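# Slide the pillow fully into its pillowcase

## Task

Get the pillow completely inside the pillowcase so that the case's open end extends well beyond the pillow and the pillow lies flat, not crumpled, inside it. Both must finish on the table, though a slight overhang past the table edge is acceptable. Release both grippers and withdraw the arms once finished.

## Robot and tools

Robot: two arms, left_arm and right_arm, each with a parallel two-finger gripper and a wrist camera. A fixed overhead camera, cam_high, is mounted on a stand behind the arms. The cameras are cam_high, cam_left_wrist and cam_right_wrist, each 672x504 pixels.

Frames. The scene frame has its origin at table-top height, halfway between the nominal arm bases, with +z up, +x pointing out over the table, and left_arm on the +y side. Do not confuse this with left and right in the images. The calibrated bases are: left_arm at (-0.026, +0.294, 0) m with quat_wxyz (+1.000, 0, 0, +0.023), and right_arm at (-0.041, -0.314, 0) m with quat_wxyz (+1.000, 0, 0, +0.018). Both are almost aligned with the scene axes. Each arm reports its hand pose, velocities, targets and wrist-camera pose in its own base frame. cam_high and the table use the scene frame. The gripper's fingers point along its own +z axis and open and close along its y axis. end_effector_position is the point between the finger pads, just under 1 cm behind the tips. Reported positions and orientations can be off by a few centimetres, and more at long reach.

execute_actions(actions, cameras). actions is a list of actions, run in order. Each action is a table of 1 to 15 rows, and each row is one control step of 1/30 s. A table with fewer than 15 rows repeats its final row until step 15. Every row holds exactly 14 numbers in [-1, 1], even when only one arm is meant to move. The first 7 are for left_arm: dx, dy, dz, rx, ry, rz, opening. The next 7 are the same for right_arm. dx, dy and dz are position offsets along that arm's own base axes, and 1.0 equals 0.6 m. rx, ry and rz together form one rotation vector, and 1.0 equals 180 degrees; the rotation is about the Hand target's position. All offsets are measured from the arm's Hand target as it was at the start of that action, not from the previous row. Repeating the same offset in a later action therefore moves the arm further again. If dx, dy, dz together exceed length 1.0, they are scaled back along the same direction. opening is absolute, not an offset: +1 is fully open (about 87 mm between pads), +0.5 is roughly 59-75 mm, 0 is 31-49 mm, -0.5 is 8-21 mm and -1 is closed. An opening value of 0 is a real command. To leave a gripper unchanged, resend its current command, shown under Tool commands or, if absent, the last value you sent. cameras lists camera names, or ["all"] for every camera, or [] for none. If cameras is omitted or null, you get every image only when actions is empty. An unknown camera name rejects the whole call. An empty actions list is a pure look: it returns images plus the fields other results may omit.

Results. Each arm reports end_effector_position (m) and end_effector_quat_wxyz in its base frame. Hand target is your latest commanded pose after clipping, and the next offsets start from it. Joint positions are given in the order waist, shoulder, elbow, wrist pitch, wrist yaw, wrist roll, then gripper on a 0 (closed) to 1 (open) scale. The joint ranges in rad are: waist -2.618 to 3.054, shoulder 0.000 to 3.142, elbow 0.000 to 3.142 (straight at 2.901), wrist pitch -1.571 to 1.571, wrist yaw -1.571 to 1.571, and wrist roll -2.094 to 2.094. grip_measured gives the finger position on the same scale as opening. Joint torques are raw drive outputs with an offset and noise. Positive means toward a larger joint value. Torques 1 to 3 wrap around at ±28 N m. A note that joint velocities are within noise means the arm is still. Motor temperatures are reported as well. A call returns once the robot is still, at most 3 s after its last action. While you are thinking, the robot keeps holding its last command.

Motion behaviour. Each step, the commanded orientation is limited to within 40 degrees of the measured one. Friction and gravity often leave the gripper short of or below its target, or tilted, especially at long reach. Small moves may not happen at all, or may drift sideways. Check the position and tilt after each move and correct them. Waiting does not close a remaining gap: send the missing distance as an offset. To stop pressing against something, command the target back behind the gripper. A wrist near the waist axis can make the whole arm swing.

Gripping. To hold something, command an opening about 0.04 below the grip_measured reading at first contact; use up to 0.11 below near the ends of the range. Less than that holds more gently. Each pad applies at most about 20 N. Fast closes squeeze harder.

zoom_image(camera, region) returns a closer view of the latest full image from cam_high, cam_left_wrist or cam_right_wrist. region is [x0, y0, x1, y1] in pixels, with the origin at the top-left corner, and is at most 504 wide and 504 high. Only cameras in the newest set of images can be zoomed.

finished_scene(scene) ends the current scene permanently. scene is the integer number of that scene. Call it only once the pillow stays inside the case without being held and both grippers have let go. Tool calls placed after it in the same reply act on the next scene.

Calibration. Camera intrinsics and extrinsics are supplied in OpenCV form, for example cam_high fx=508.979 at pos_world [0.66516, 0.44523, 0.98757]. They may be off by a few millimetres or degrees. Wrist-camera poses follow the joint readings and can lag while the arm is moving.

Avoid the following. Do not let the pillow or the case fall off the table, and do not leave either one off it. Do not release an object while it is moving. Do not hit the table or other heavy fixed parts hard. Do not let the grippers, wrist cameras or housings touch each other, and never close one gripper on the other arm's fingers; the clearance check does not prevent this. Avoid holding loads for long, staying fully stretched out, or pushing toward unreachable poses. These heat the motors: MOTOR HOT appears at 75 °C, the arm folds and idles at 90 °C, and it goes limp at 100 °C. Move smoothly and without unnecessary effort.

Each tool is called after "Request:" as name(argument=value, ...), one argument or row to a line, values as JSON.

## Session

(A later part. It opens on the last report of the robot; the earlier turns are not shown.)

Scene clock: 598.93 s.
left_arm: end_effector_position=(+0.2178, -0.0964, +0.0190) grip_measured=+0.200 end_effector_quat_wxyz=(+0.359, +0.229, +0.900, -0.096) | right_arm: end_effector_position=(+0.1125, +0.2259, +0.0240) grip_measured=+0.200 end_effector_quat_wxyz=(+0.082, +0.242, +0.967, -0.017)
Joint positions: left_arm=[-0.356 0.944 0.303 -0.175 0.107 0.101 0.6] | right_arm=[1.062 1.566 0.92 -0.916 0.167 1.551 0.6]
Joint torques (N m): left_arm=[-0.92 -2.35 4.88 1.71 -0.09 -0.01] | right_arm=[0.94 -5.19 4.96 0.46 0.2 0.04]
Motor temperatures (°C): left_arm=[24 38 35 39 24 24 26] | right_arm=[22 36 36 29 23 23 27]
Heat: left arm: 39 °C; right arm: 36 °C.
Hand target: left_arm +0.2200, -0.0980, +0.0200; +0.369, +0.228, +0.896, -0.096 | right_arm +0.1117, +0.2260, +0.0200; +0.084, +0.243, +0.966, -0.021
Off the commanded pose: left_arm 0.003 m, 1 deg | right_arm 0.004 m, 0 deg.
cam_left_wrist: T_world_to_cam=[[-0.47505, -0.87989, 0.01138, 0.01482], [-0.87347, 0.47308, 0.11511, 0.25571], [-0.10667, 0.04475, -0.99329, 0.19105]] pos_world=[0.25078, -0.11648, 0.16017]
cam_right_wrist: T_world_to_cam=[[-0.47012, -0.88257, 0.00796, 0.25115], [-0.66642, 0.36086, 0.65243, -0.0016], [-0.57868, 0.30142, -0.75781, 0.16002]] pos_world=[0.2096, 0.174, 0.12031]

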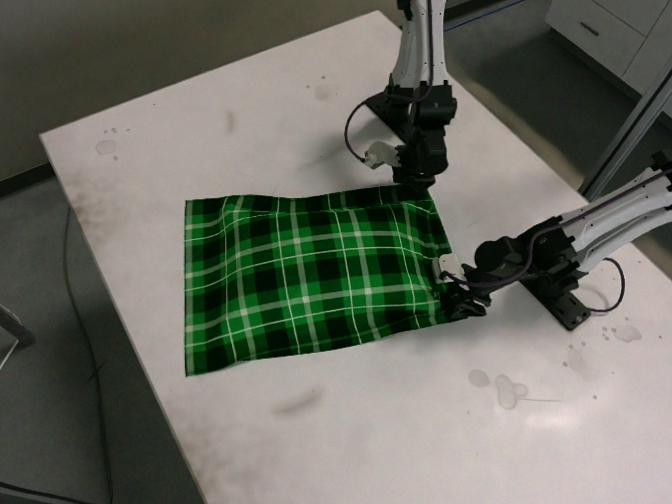

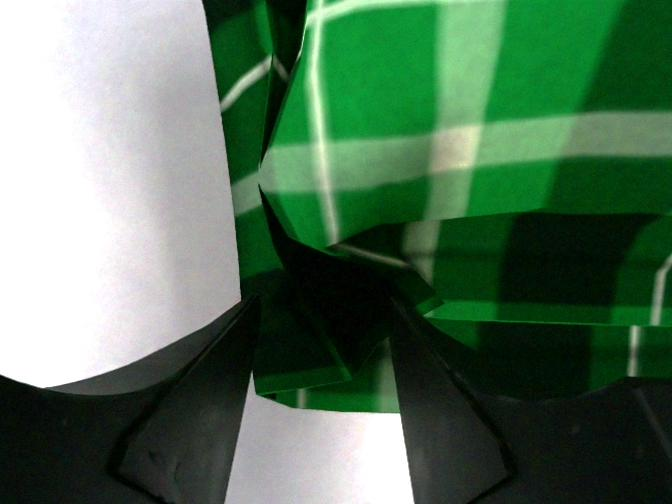

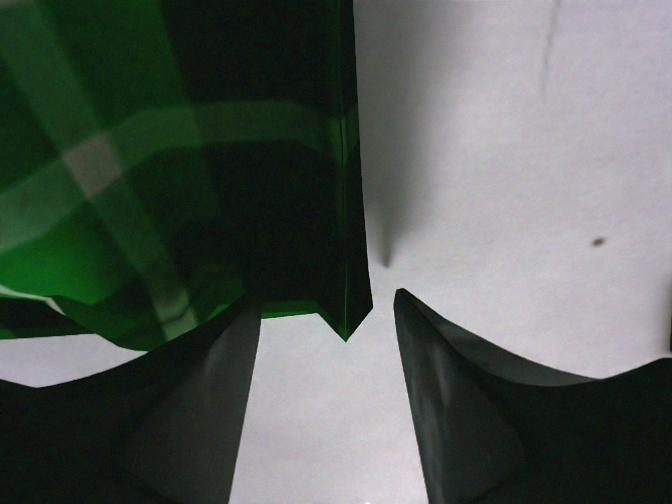

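Request:
execute_actions(
  actions=[
    [[-0.05,0.026,0.065,0,0,0,0.5,0,0,0.09,0,0,0,0.5]],
    [[-0.05,0.026,0.085,0,0,0,0.5,0,0,0.12,0,0,0,0.5]],
    [[0,0.05,0.1,0,0,0,0.5,0,-0.06,0.1,0,0,0,0.5]],
  ],
  cameras=["all"],
)

Scene clock: 609.33 s.
left_arm: end_effector_position=(+0.1568, -0.0370, +0.1590) grip_measured=+0.500 end_effector_quat_wxyz=(+0.359, +0.221, +0.902, -0.092) | right_arm: end_effector_position=(+0.1131, +0.1902, +0.2022) grip_measured=+0.500 end_effector_quat_wxyz=(+0.097, +0.240, +0.966, +0.022)
Joint positions: left_arm=[0.078 0.607 0.812 -1.1 0.379 0.423 0.75] | right_arm=[0.982 1.343 1.444 -1.563 0.167 1.46 0.75]
Joint torques (N m): left_arm=[0.51 1.46 8.28 1.33 0.19 0.15] | right_arm=[-0.32 -4.23 6.65 0.46 -0.03 -0.15]
Heat: left arm: 39 °C; right arm: 36 °C.
Hand target: left_arm +0.1601, -0.0368, +0.1700; +0.369, +0.228, +0.896, -0.096 | right_arm +0.1116, +0.1900, +0.2059; +0.084, +0.243, +0.966, -0.021
Off the commanded pose: left_arm 0.012 m, 2 deg | right_arm 0.004 m, 5 deg.
joint sent to its limit (right arm) — joint 4 (wrist pitch), lower limit. The joint targets are off in orientation, not in position.
cam_left_wrist: T_world_to_cam=[[-0.45758, -0.88911, 0.01011, 0.0336], [-0.8826, 0.45555, 0.11614, 0.15884], [-0.10787, 0.04422, -0.99318, 0.32104]] pos_world=[0.1902, -0.05668, 0.30007]
cam_right_wrist: T_world_to_cam=[[-0.45953, -0.88491, -0.07597, 0.23482], [-0.70134, 0.30906, 0.64234, -0.08871], [-0.54493, 0.34846, -0.76264, 0.29442]] pos_world=[0.20613, 0.13262, 0.29936]

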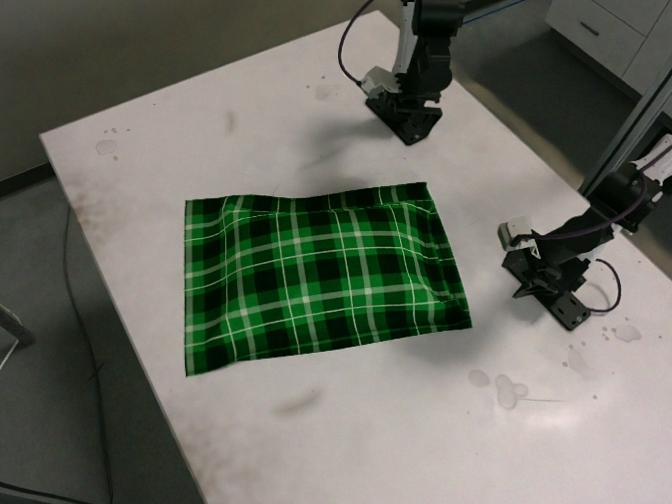

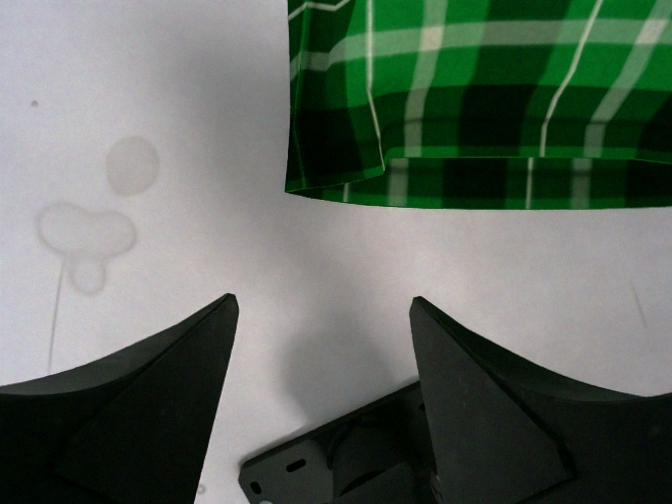

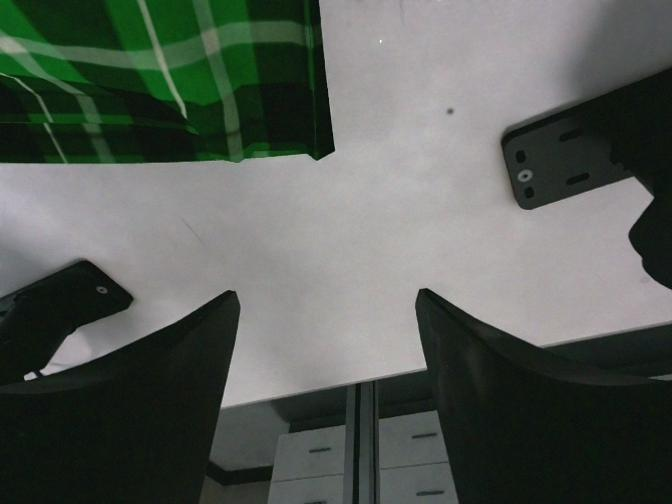

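Request:
zoom_image(
  camera="cam_high",
  region=[370, 170, 490, 340],
)

Request:
zoom_image(
  camera="cam_left_wrist",
  region=[280, 0, 672, 220],
)

Scaled by 2.965 from the camera's image (finer frame: 960x720).

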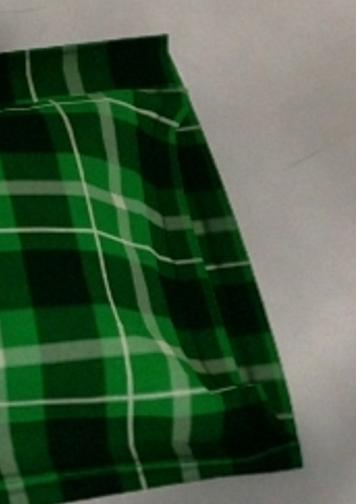

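Scaled by 1.286 from the camera's image (finer frame: 960x720).

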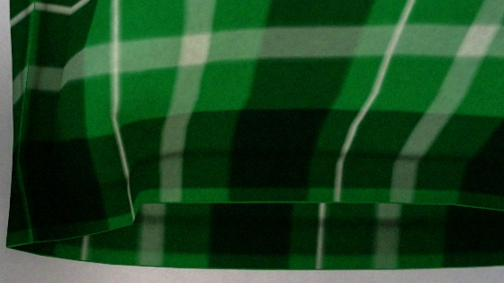

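Request:
finished_scene(
  scene=1,
)

The scene is finished: the task was done.


## Next scene

The same job, from a new start.

Request:
execute_actions(
  actions=[],
)

Scene clock: 0.00 s.
left_arm: end_effector_position=(+0.4319, -0.0892, +0.1668) grip_measured=+1.000 end_effector_quat_wxyz=(+0.499, -0.155, +0.851, -0.051) | right_arm: end_effector_position=(+0.4357, +0.1330, +0.1621) grip_measured=+1.000 end_effector_quat_wxyz=(+0.531, +0.083, +0.840, +0.077)
Joint positions: left_arm=[-0.286 1.499 1.061 -0.111 -0.314 -0.469 1] | right_arm=[0.377 1.527 1.001 0.066 0.299 0.388 1]
Joint velocities: within noise
Joint torques (N m): no reading
Motor temperatures (°C): left_arm=[24 29 29 29 24 24 25] | right_arm=[22 31 32 27 23 23 25]
Heat: left arm: 29 °C; right arm: 32 °C.
Hand target: left_arm +0.4358, -0.0901, +0.1805; +0.514, -0.157, +0.841, -0.058 | right_arm +0.4360, +0.1332, +0.1658; +0.533, +0.083, +0.838, +0.078
Tool commands: left_gripper/opening=+1.0 right_gripper/opening=+1.0
camera_calibration:
cam_left_wrist: T_world_to_cam=[[0.21844, -0.94403, 0.24717, -0.22332], [-0.95364, -0.26024, -0.15115, 0.4359], [0.20701, -0.2027, -0.95711, 0.1967]] pos_world=[0.42375, -0.05751, 0.30935]
cam_right_wrist: T_world_to_cam=[[-0.06957, -0.97534, -0.20944, 0.19309], [-0.96537, 0.11874, -0.23228, 0.46307], [0.25142, 0.18602, -0.94983, 0.16457]] pos_world=[0.41909, 0.10273, 0.30432]

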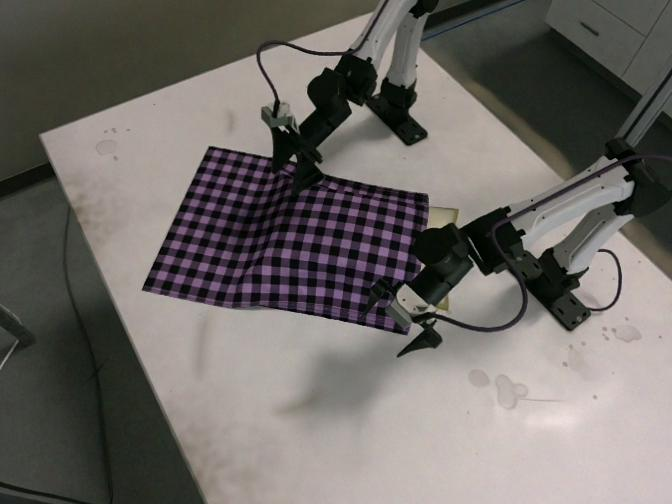

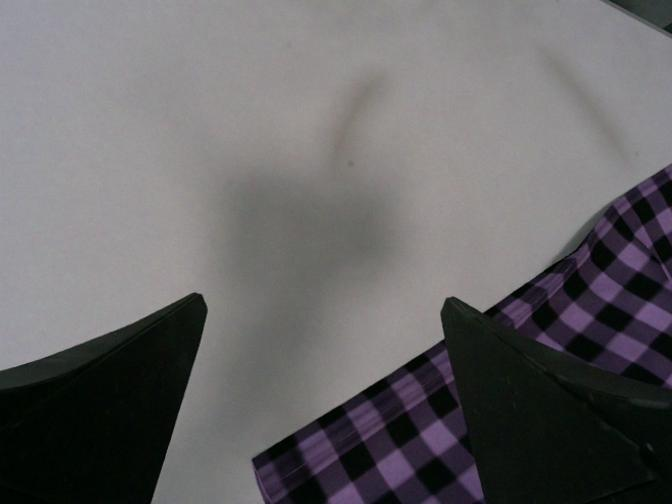

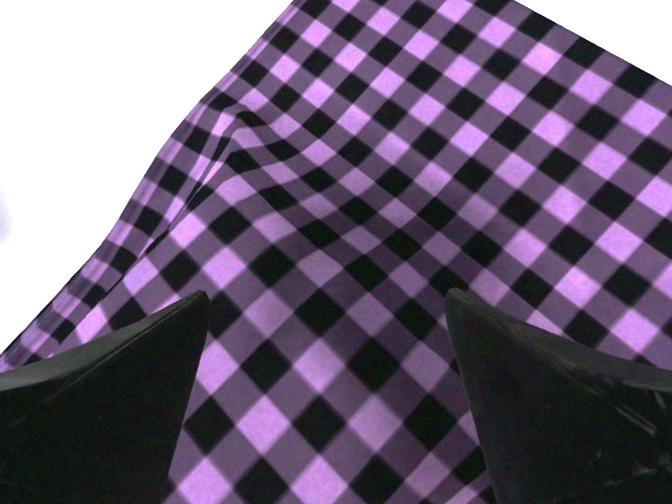

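Request:
execute_actions(
  actions=[
    [[-0.0353,-0.0163,-0.02,0.0255,0.0239,-0.068,0.7,-0.097,0.0416,0.01,0.0138,0.0612,-0.0374,0.7]],
    [[-0.0353,-0.0163,-0.02,0.0255,0.0239,-0.068,0.7,-0.097,0.0416,0,0.0138,0.0612,-0.0374,0.7]],
    [[-0.0353,-0.0163,-0.02,0.0255,0.0239,-0.068,0.7,-0.097,0.0416,0,0.0138,0.0612,-0.0374,0.7]],
    [[-0.0353,-0.0163,-0.02,0.0255,0.0239,-0.068,0.7,-0.097,0.0416,-0.037,0.0138,0.0612,-0.0374,0.7]],
    [[-0.0353,-0.0163,-0.02,0.0255,0.0239,-0.068,0.7,-0.097,0.0416,-0.05,0.0138,0.0612,-0.0374,0.7]],
  ],
  cameras=["all"],
)

Scene clock: 51.27 s.
left_arm: end_effector_position=(+0.3221, -0.1332, +0.1122) grip_measured=+0.700 end_effector_quat_wxyz=(+0.267, +0.373, +0.881, -0.117) | right_arm: end_effector_position=(+0.1508, +0.2587, +0.1246) grip_measured=+0.700 end_effector_quat_wxyz=(+0.089, +0.391, +0.916, -0.025)
Joint positions: left_arm=[-0.302 1.513 1.145 -0.674 0.275 0.423 0.85] | right_arm=[1.018 1.655 1.424 -1.362 0.184 1.828 0.85]
Joint torques (N m): left_arm=[-0.72 -5.29 8.8 1.13 0.17 0.12] | right_arm=[0.77 -6.86 4.85 0.23 -0.05 0.06]
Motor temperatures (°C): left_arm=[24 35 36 34 24 24 25] | right_arm=[22 34 37 30 23 23 25]
Heat: left arm: 36 °C; right arm: 37 °C.
Hand target: left_arm +0.3299, -0.1390, +0.1205; +0.276, +0.380, +0.875, -0.120 | right_arm +0.1451, +0.2580, +0.1197; +0.080, +0.393, +0.915, -0.034
Off the commanded pose: left_arm 0.013 m, 2 deg | right_arm 0.008 m, 2 deg.
cam_left_wrist: T_world_to_cam=[[-0.71337, -0.70073, 0.00891, 0.13185], [-0.67066, 0.68632, 0.28138, 0.29786], [-0.20328, 0.19475, -0.95956, 0.34371]] pos_world=[0.36369, -0.17897, 0.24482]
cam_right_wrist: T_world_to_cam=[[-0.72111, -0.69274, -0.01054, 0.28835], [-0.53721, 0.54949, 0.6399, -0.12024], [-0.43749, 0.4671, -0.76839, 0.18583]] pos_world=[0.22463, 0.17902, 0.22277]

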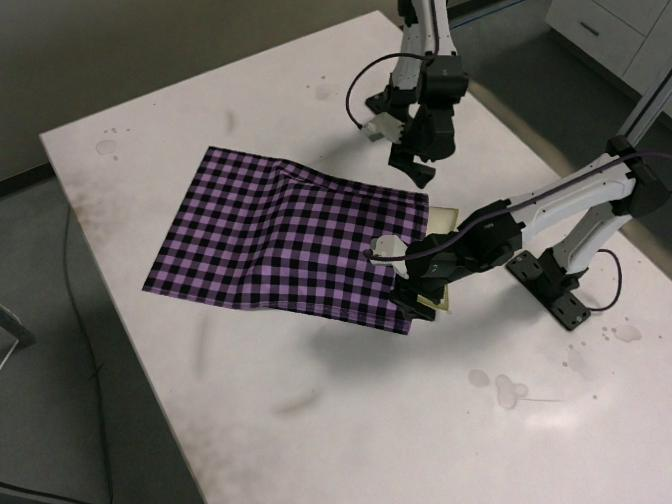

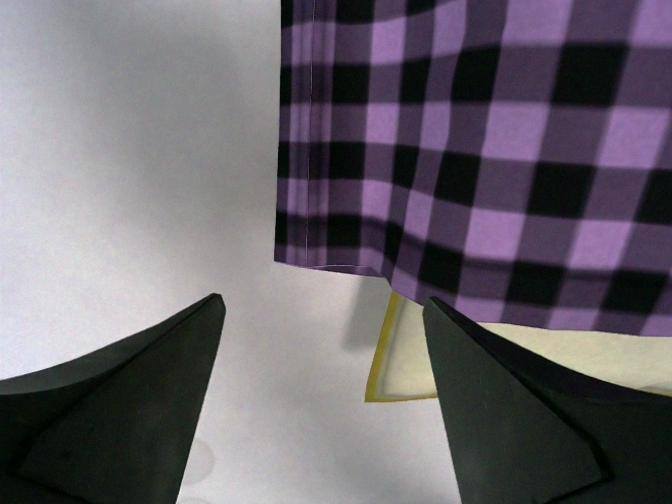

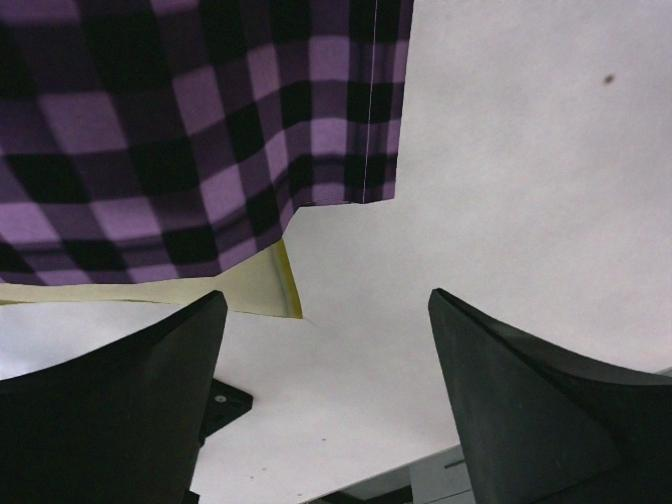

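Request:
execute_actions(
  actions=[
    [[0.0067,0.0125,-0.08,0,0,0,0.7,-0.024,0.001,-0.08,0,0,0,0.7]],
    [[0,0,-0.08,0,0,0,0.7,0,0,-0.085,0,0,0,0.7]],
  ],
  cameras=["cam_left_wrist","cam_right_wrist"],
)

Scene clock: 83.53 s.
left_arm: end_effector_position=(+0.3308, -0.1313, +0.0273) grip_measured=+0.700 end_effector_quat_wxyz=(+0.272, +0.380, +0.876, -0.118) | right_arm: end_effector_position=(+0.1329, +0.2548, +0.0243) grip_measured=+0.700 end_effector_quat_wxyz=(+0.086, +0.391, +0.916, -0.036)
Joint positions: left_arm=[-0.285 1.638 0.912 -0.311 0.291 0.452 0.85] | right_arm=[1.062 1.707 1.074 -0.993 0.178 1.873 0.85]
Joint torques (N m): left_arm=[0.32 -6.17 4.98 1.35 0.15 0.11] | right_arm=[0.83 -6.67 5.08 0.36 -0.02 0.05]
Motor temperatures (°C): left_arm=[24 33 41 32 24 24 25] | right_arm=[22 34 35 28 23 23 25]
Heat: left arm: 41 °C; right arm: 35 °C.
Hand target: left_arm +0.3340, -0.1315, +0.0245; +0.276, +0.380, +0.875, -0.120 | right_arm +0.1306, +0.2586, +0.0206; +0.080, +0.393, +0.915, -0.034
Off the commanded pose: left_arm 0.004 m, 1 deg | right_arm 0.006 m, 1 deg.
cam_left_wrist: T_world_to_cam=[[-0.72389, -0.68991, 0.00244, 0.14522], [-0.66364, 0.69729, 0.27086, 0.32587], [-0.18856, 0.19445, -0.96262, 0.25881]] pos_world=[0.37018, -0.17736, 0.16052]
cam_right_wrist: T_world_to_cam=[[-0.72173, -0.69203, 0.01394, 0.27105], [-0.52649, 0.56193, 0.63799, -0.06809], [-0.44934, 0.45312, -0.76992, 0.10789]] pos_world=[0.20826, 0.17694, 0.12273]

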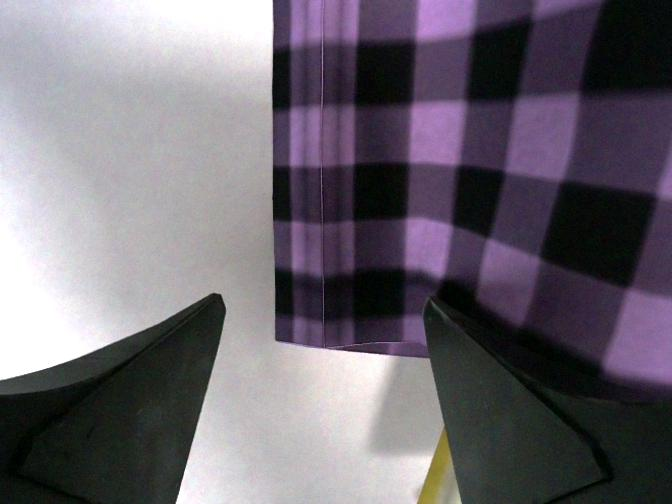

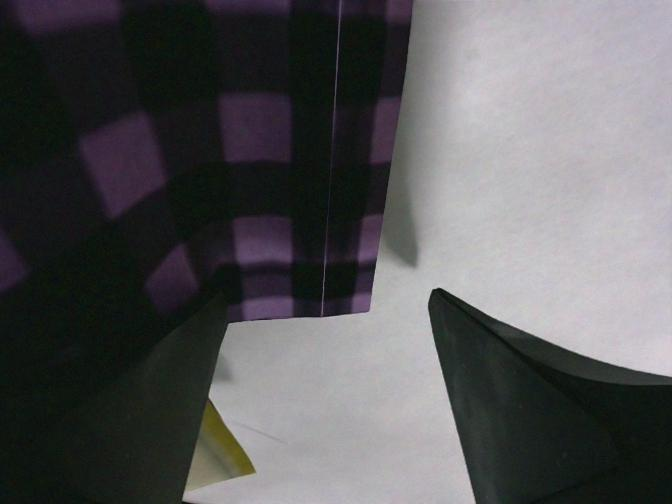

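Request:
execute_actions(
  actions=[
    [[0,0,-0.026,0,0,0,0.7,0,0,-0.024,0,0,0,0.7]],
    [[0,0,0,0,0,0,0.2,0,0,0,0,0,0,0.2]],
    [[0,0,0,0,0,0,-0.3,0,0,0,0,0,0,-0.3]],
    [[0,0,0,0,0,0,-0.7,0,0,0,0,0,0,-0.7]],
    [[0,0,0,0,0,0,-1,0,0,0,0,0,0,-1]],
    [[0,0,0.08,0,0,0,-1,0,0,0.08,0,0,0,-1]],
  ],
  cameras=["all"],
)

Scene clock: 125.97 s.
left_arm: end_effector_position=(+0.3218, -0.1295, +0.0359) grip_measured=-0.892 end_effector_quat_wxyz=(+0.247, +0.379, +0.883, -0.124) | right_arm: end_effector_position=(+0.1316, +0.2537, +0.0466) grip_measured=-0.909 end_effector_quat_wxyz=(+0.083, +0.391, +0.915, -0.044)
Joint positions: left_arm=[-0.284 1.625 0.956 -0.419 0.298 0.452 0.054] | right_arm=[1.062 1.687 1.145 -1.1 0.175 1.876 0.046]
Joint torques (N m): left_arm=[0.25 -9.63 7.97 1.02 0.1 0.11] | right_arm=[0.81 -8.98 7.09 0.05 0.03 0.02]
Motor temperatures (°C): left_arm=[24 33 35 33 25 24 25] | right_arm=[22 34 35 27 23 23 25]
Heat: left arm: 35 °C; right arm: 35 °C.
Hand target: left_arm +0.3339, -0.1315, +0.0570; +0.276, +0.380, +0.875, -0.120 | right_arm +0.1306, +0.2586, +0.0543; +0.080, +0.393, +0.915, -0.034
Off the commanded pose: left_arm 0.024 m, 3 deg | right_arm 0.009 m, 1 deg.
cam_left_wrist: T_world_to_cam=[[-0.72449, -0.6885, 0.03289, 0.13919], [-0.64731, 0.696, 0.31075, 0.30939], [-0.23685, 0.20385, -0.94992, 0.28136]] pos_world=[0.36776, -0.17686, 0.16655]
cam_right_wrist: T_world_to_cam=[[-0.72377, -0.68937, 0.03042, 0.26788], [-0.51778, 0.5717, 0.63644, -0.08594], [-0.45613, 0.44489, -0.77072, 0.12801]] pos_world=[0.20777, 0.17685, 0.14521]

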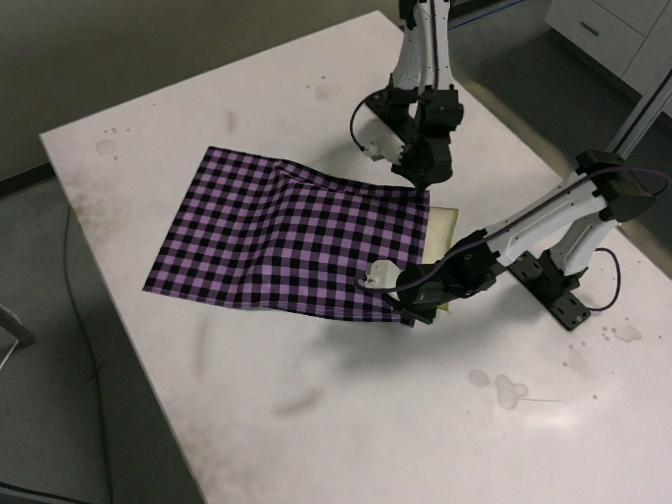

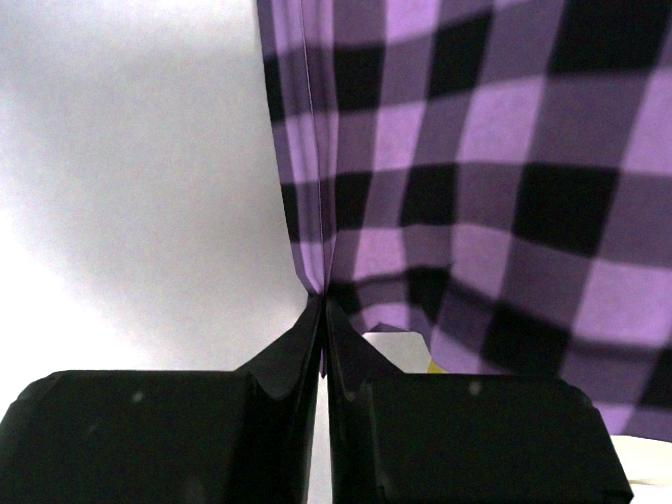

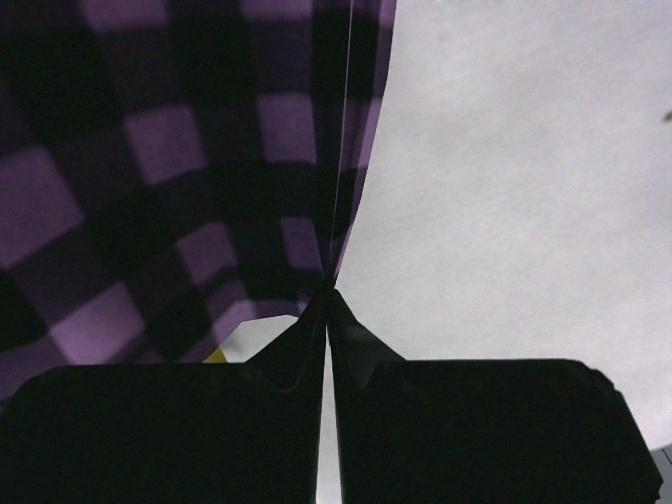

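Request:
execute_actions(
  actions=[
    [[0.0136,-0.0146,0.115,-0.0162,-0.0152,0,-1,0.0138,-0.0145,0.115,-0.02,-0.019,0,-1]],
    [[0.0136,-0.0146,0.115,-0.0162,-0.0152,0,-1,0.0138,-0.0145,0.115,-0.02,-0.019,0,-1]],
    [[0.0136,-0.0146,0.115,-0.0162,-0.0152,0,-1,0.0138,-0.0145,0.115,-0.02,-0.019,0,-1]],
    [[0.0136,-0.0146,0.115,-0.0162,-0.0152,0,-1,0.0138,-0.0145,0.115,-0.02,-0.019,0,-1]],
    [[0.0136,-0.0146,0.115,-0.0162,-0.0152,0,-1,0.0138,-0.0145,0.115,-0.02,-0.019,0,-1]],
  ],
  cameras=["all"],
)

Scene clock: 143.10 s.
left_arm: end_effector_position=(+0.3723, -0.1713, +0.3876) grip_measured=-0.892 end_effector_quat_wxyz=(+0.413, +0.347, +0.822, -0.183) | right_arm: end_effector_position=(+0.1712, +0.2152, +0.3932) grip_measured=-0.920 end_effector_quat_wxyz=(+0.333, +0.285, +0.859, +0.264)
Joint positions: left_arm=[-0.284 1.928 2.687 -1.464 0.422 0.318 0.054] | right_arm=[1.109 1.361 2.084 -1.576 0.557 1.536 0.04]
Joint torques (N m): left_arm=[-0.75 -7.66 6.23 1.73 0.12 0] | right_arm=[1.01 -2.71 5.72 1.59 0.49 -0.17]
Heat: left arm: 38 °C; right arm: 35 °C.
Hand target: left_arm +0.3748, -0.1753, +0.4019; +0.424, +0.353, +0.813, -0.184 | right_arm +0.1720, +0.2151, +0.3993; +0.284, +0.369, +0.883, -0.063
Off the commanded pose: left_arm 0.015 m, 2 deg | right_arm 0.006 m, 46 deg; orientation clipped.
joint read past its limit (right arm) — joint 4 (wrist pitch), lower limit.
joint sent to its limit (right arm) — joint 4 (wrist pitch), lower limit. The joint targets are off in orientation, not in position.
cam_left_wrist: T_world_to_cam=[[-0.71714, -0.69668, 0.01875, 0.13679], [-0.69629, 0.71508, -0.06192, 0.4278], [0.02973, -0.05746, -0.99791, 0.51058]] pos_world=[0.38079, -0.18128, 0.53343]
cam_right_wrist: T_world_to_cam=[[-0.32254, -0.70371, -0.63306, 0.45471], [-0.9464, 0.22767, 0.22911, 0.04356], [-0.0171, 0.67302, -0.73942, 0.29367]] pos_world=[0.19291, 0.11242, 0.49502]

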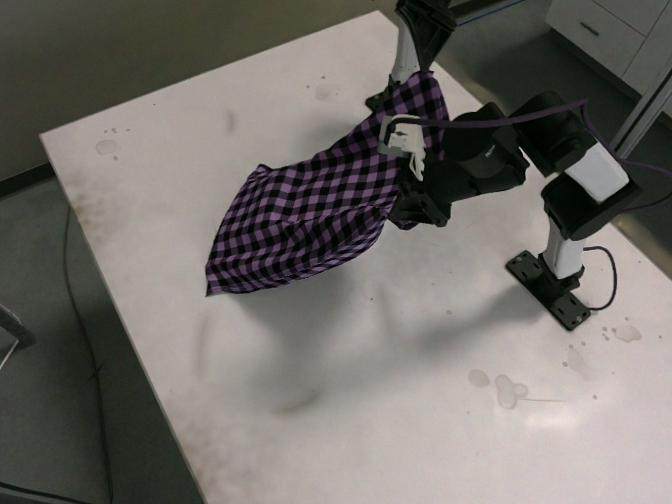

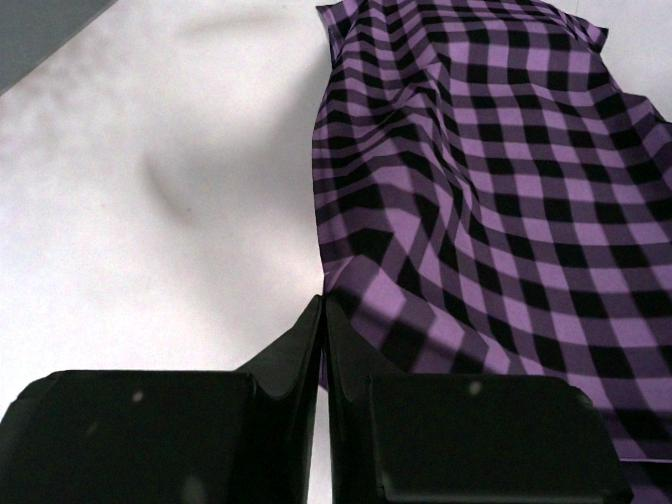

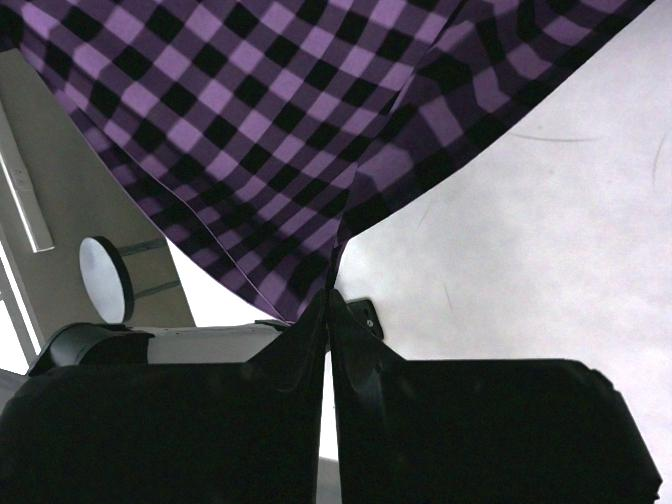

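Request:
execute_actions(
  actions=[
    [[-0.0287,0.0393,-0.106,0.0102,0.0095,0,-1,-0.0305,0.0412,-0.105,0.008,0.0208,0.018,-1]],
    [[-0.0287,0.0393,-0.106,0.0102,0.0095,0,-1,-0.0305,0.0412,-0.105,0.008,0.0208,0.018,-1]],
    [[-0.0287,0.0393,-0.106,0.0102,0.0095,0,-1,-0.0305,0.0412,-0.105,0.008,0.0208,0.018,-1]],
    [[-0.0287,0.0393,-0.106,0.0102,0.0095,0,-1,-0.0305,0.0412,-0.105,0.008,0.0208,0.018,-1]],
    [[-0.0287,0.0393,-0.106,0.0102,0.0095,0,-1,-0.0305,0.0412,-0.105,0.008,0.0208,0.018,-1]],
  ],
  cameras=["all"],
)

Scene clock: 229.50 s.
left_arm: end_effector_position=(+0.2849, -0.0577, +0.0820) grip_measured=-0.892 end_effector_quat_wxyz=(+0.320, +0.369, +0.860, -0.146) | right_arm: end_effector_position=(+0.0843, +0.3363, +0.0872) grip_measured=-0.921 end_effector_quat_wxyz=(+0.128, +0.249, +0.960, -0.027)
Joint positions: left_arm=[0.023 1.293 0.806 -0.562 0.52 0.691 0.054] | right_arm=[1.341 1.876 1.54 -1.297 0.255 1.858 0.039]
Joint torques (N m): left_arm=[0.43 -5.05 5.07 1.31 0.29 0.15] | right_arm=[0.59 -9.31 5.5 0.31 -0.01 -0.15]
Heat: left arm: 37 °C; right arm: 35 °C.
Hand target: left_arm +0.2886, -0.0574, +0.0839; +0.332, +0.372, +0.855, -0.144 | right_arm +0.0804, +0.3387, +0.0843; +0.119, +0.243, +0.962, -0.026
Off the commanded pose: left_arm 0.004 m, 2 deg | right_arm 0.005 m, 1 deg.
cam_left_wrist: T_world_to_cam=[[-0.72248, -0.69117, 0.01784, 0.16087], [-0.68074, 0.71562, 0.15645, 0.24451], [-0.1209, 0.10089, -0.98752, 0.2659]] pos_world=[0.31482, -0.09061, 0.22146]
cam_right_wrist: T_world_to_cam=[[-0.48646, -0.8737, 0.00147, 0.33375], [-0.7123, 0.39758, 0.57842, -0.10337], [-0.50595, 0.28033, -0.81574, 0.16437]] pos_world=[0.17189, 0.28661, 0.19338]

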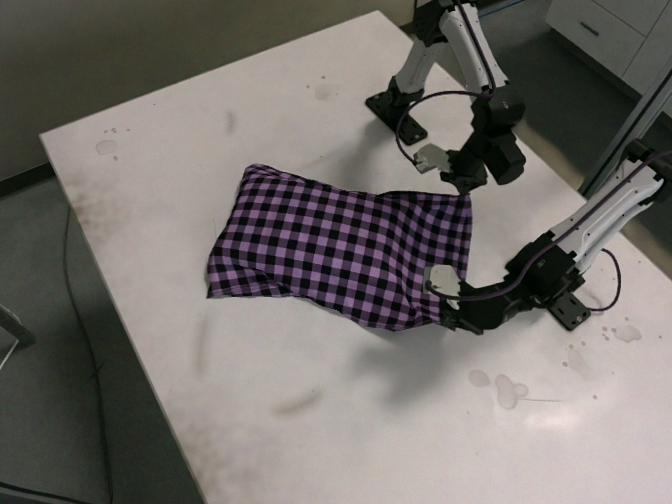

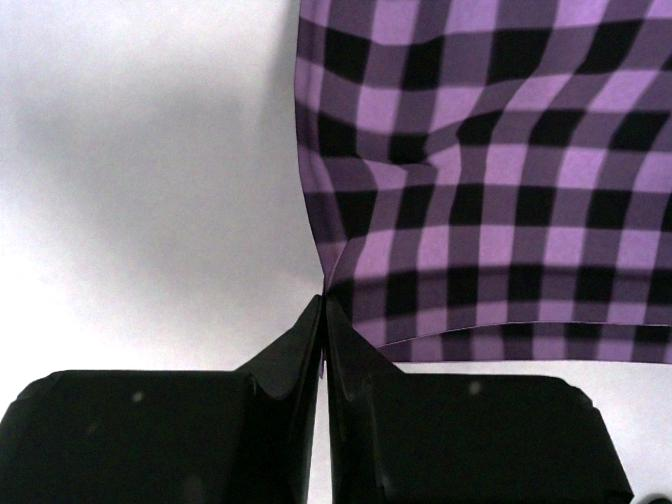

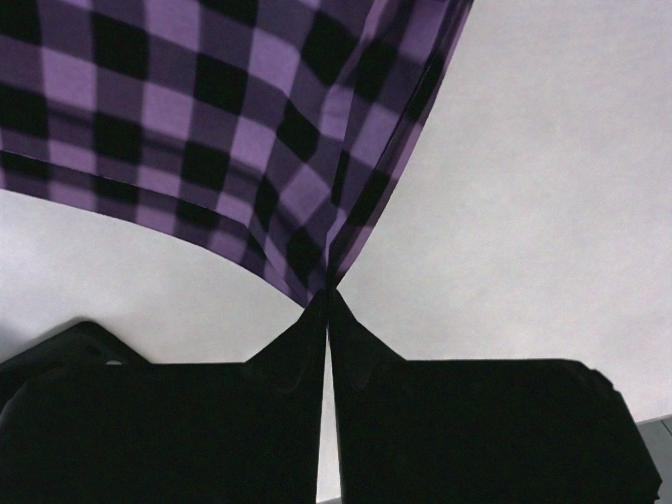

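Request:
execute_actions(
  actions=[
    [[-0.0287,0.0393,-0.06,0.01,0.009,0,-1,-0.0305,0.0412,-0.06,0.008,0.0208,0.018,-1]],
    [[-0.01,0.013,-0.046,0,0,0,-1,-0.01,0.013,-0.046,0,0,0,-1]],
    [[0,0,0,0,0,0,-0.4,0,0,0,0,0,0,-0.4]],
    [[0,0,0,0,0,0,0.2,0,0,0,0,0,0,0.2]],
  ],
  cameras=["all"],
)

Scene clock: 236.87 s.
left_arm: end_effector_position=(+0.2644, -0.0267, +0.0236) grip_measured=+0.200 end_effector_quat_wxyz=(+0.312, +0.374, +0.863, -0.134) | right_arm: end_effector_position=(+0.0610, +0.3694, +0.0253) grip_measured=+0.200 end_effector_quat_wxyz=(+0.093, +0.215, +0.972, -0.017)
Joint positions: left_arm=[0.149 1.329 0.603 -0.402 0.552 0.84 0.6] | right_arm=[1.388 2.011 1.478 -1.078 0.186 1.828 0.6]
Joint torques (N m): left_arm=[0.51 -3.15 4.53 1.13 0.3 0.14] | right_arm=[0.85 -9.85 5.42 0.33 -0.05 0.03]
Heat: left arm: 36 °C; right arm: 35 °C.
Hand target: left_arm +0.2654, -0.0260, +0.0203; +0.315, +0.375, +0.861, -0.136 | right_arm +0.0562, +0.3712, +0.0206; +0.086, +0.217, +0.972, -0.019
Off the commanded pose: left_arm 0.003 m, 0 deg | right_arm 0.007 m, 1 deg.
cam_left_wrist: T_world_to_cam=[[-0.72429, -0.6895, -0.00026, 0.16952], [-0.678, 0.71215, 0.1821, 0.21607], [-0.12537, 0.13206, -0.98328, 0.20446]] pos_world=[0.29491, -0.06399, 0.16173]
cam_right_wrist: T_world_to_cam=[[-0.42207, -0.90655, 0.00607, 0.35959], [-0.69843, 0.32943, 0.63535, -0.07446], [-0.57797, 0.26392, -0.7722, 0.10221]] pos_world=[0.15884, 0.32354, 0.12405]

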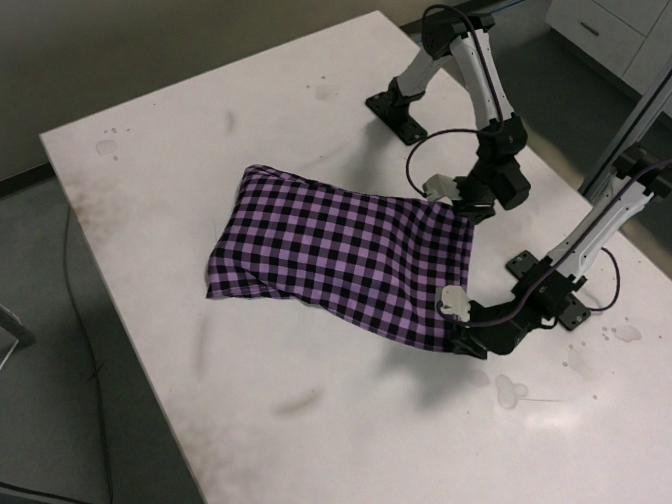

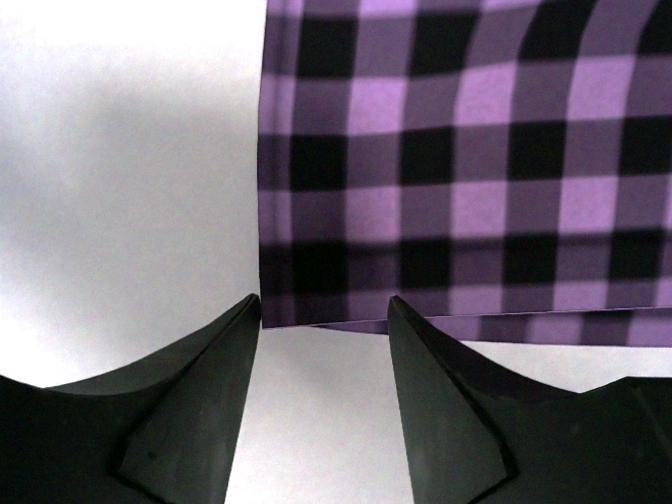

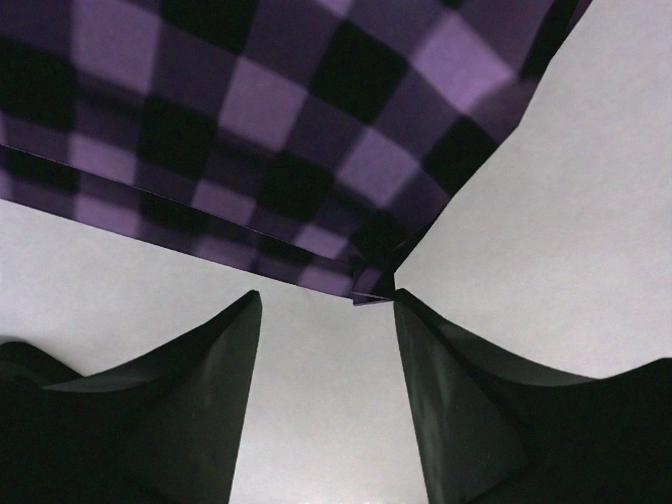

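Request:
execute_actions(
  actions=[
    [[-0.03,0.035,0.07,0,0,0,0.45,0,0,0.09,0,0,0,0.45]],
    [[-0.02,0.025,0.1,0,0,0,0.45,0,0,0.12,0,0,0,0.45]],
    [[0,0.03,0.1,0,0,0,0.45,0,-0.04,0.08,0,0,0,0.45]],
  ],
  cameras=["all"],
)

Request:
zoom_image(
  camera="cam_high",
  region=[190, 150, 500, 370],
)

Scene clock: 244.23 s.
left_arm: end_effector_position=(+0.2302, +0.0258, +0.1736) grip_measured=+0.450 end_effector_quat_wxyz=(+0.305, +0.371, +0.866, -0.140) | right_arm: end_effector_position=(+0.0577, +0.3514, +0.1940) grip_measured=+0.450 end_effector_quat_wxyz=(+0.087, +0.217, +0.972, +0.041)
Joint positions: left_arm=[0.444 1.232 1.173 -1.281 0.649 1.176 0.725] | right_arm=[1.383 1.824 1.895 -1.564 0.176 1.814 0.725]
Joint torques (N m): left_arm=[0.42 -2.8 7.99 0.52 0.37 0.11] | right_arm=[-0.34 -10.03 4.92 0.39 -0.05 -0.15]
Heat: left arm: 35 °C; right arm: 35 °C.
Hand target: left_arm +0.2354, +0.0280, +0.1823; +0.314, +0.375, +0.862, -0.136 | right_arm +0.0562, +0.3472, +0.1945; +0.086, +0.216, +0.972, -0.019
Off the commanded pose: left_arm 0.010 m, 1 deg | right_arm 0.005 m, 7 deg.
joint sent to its limit (right arm) — joint 4 (wrist pitch), lower limit. The joint targets are off in orientation, not in position.
cam_left_wrist: T_world_to_cam=[[-0.72264, -0.69098, 0.01843, 0.17736], [-0.67576, 0.71183, 0.19144, 0.12601], [-0.1454, 0.12588, -0.98133, 0.34519]] pos_world=[0.26351, -0.0106, 0.31135]
cam_right_wrist: T_world_to_cam=[[-0.41423, -0.90427, -0.10351, 0.36087], [-0.70864, 0.24904, 0.66016, -0.15397], [-0.57118, 0.34681, -0.74396, 0.20036]] pos_world=[0.15481, 0.29518, 0.28806]

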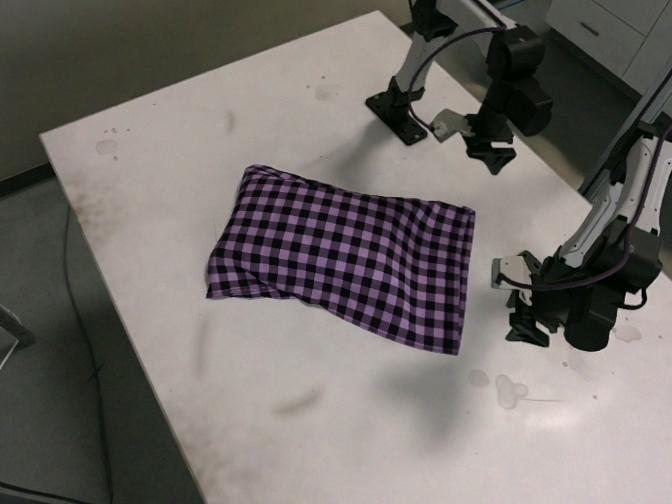

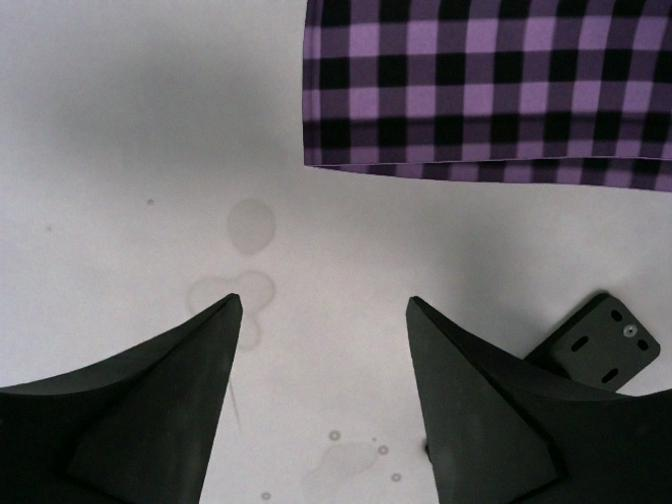

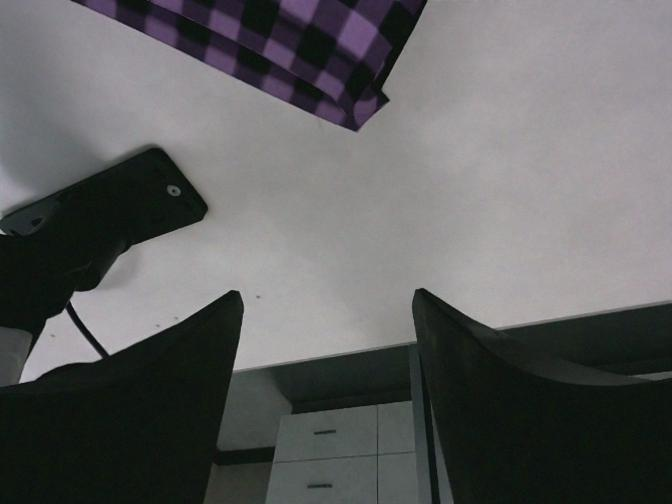

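Scaled by 1.626 from the camera's image (finer frame: 960x720).

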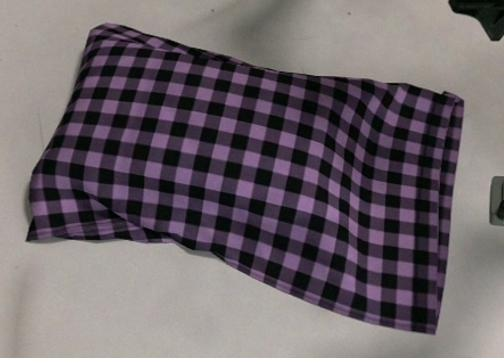

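Request:
finished_scene(
  scene=2,
)

The scene is finished: the task was done.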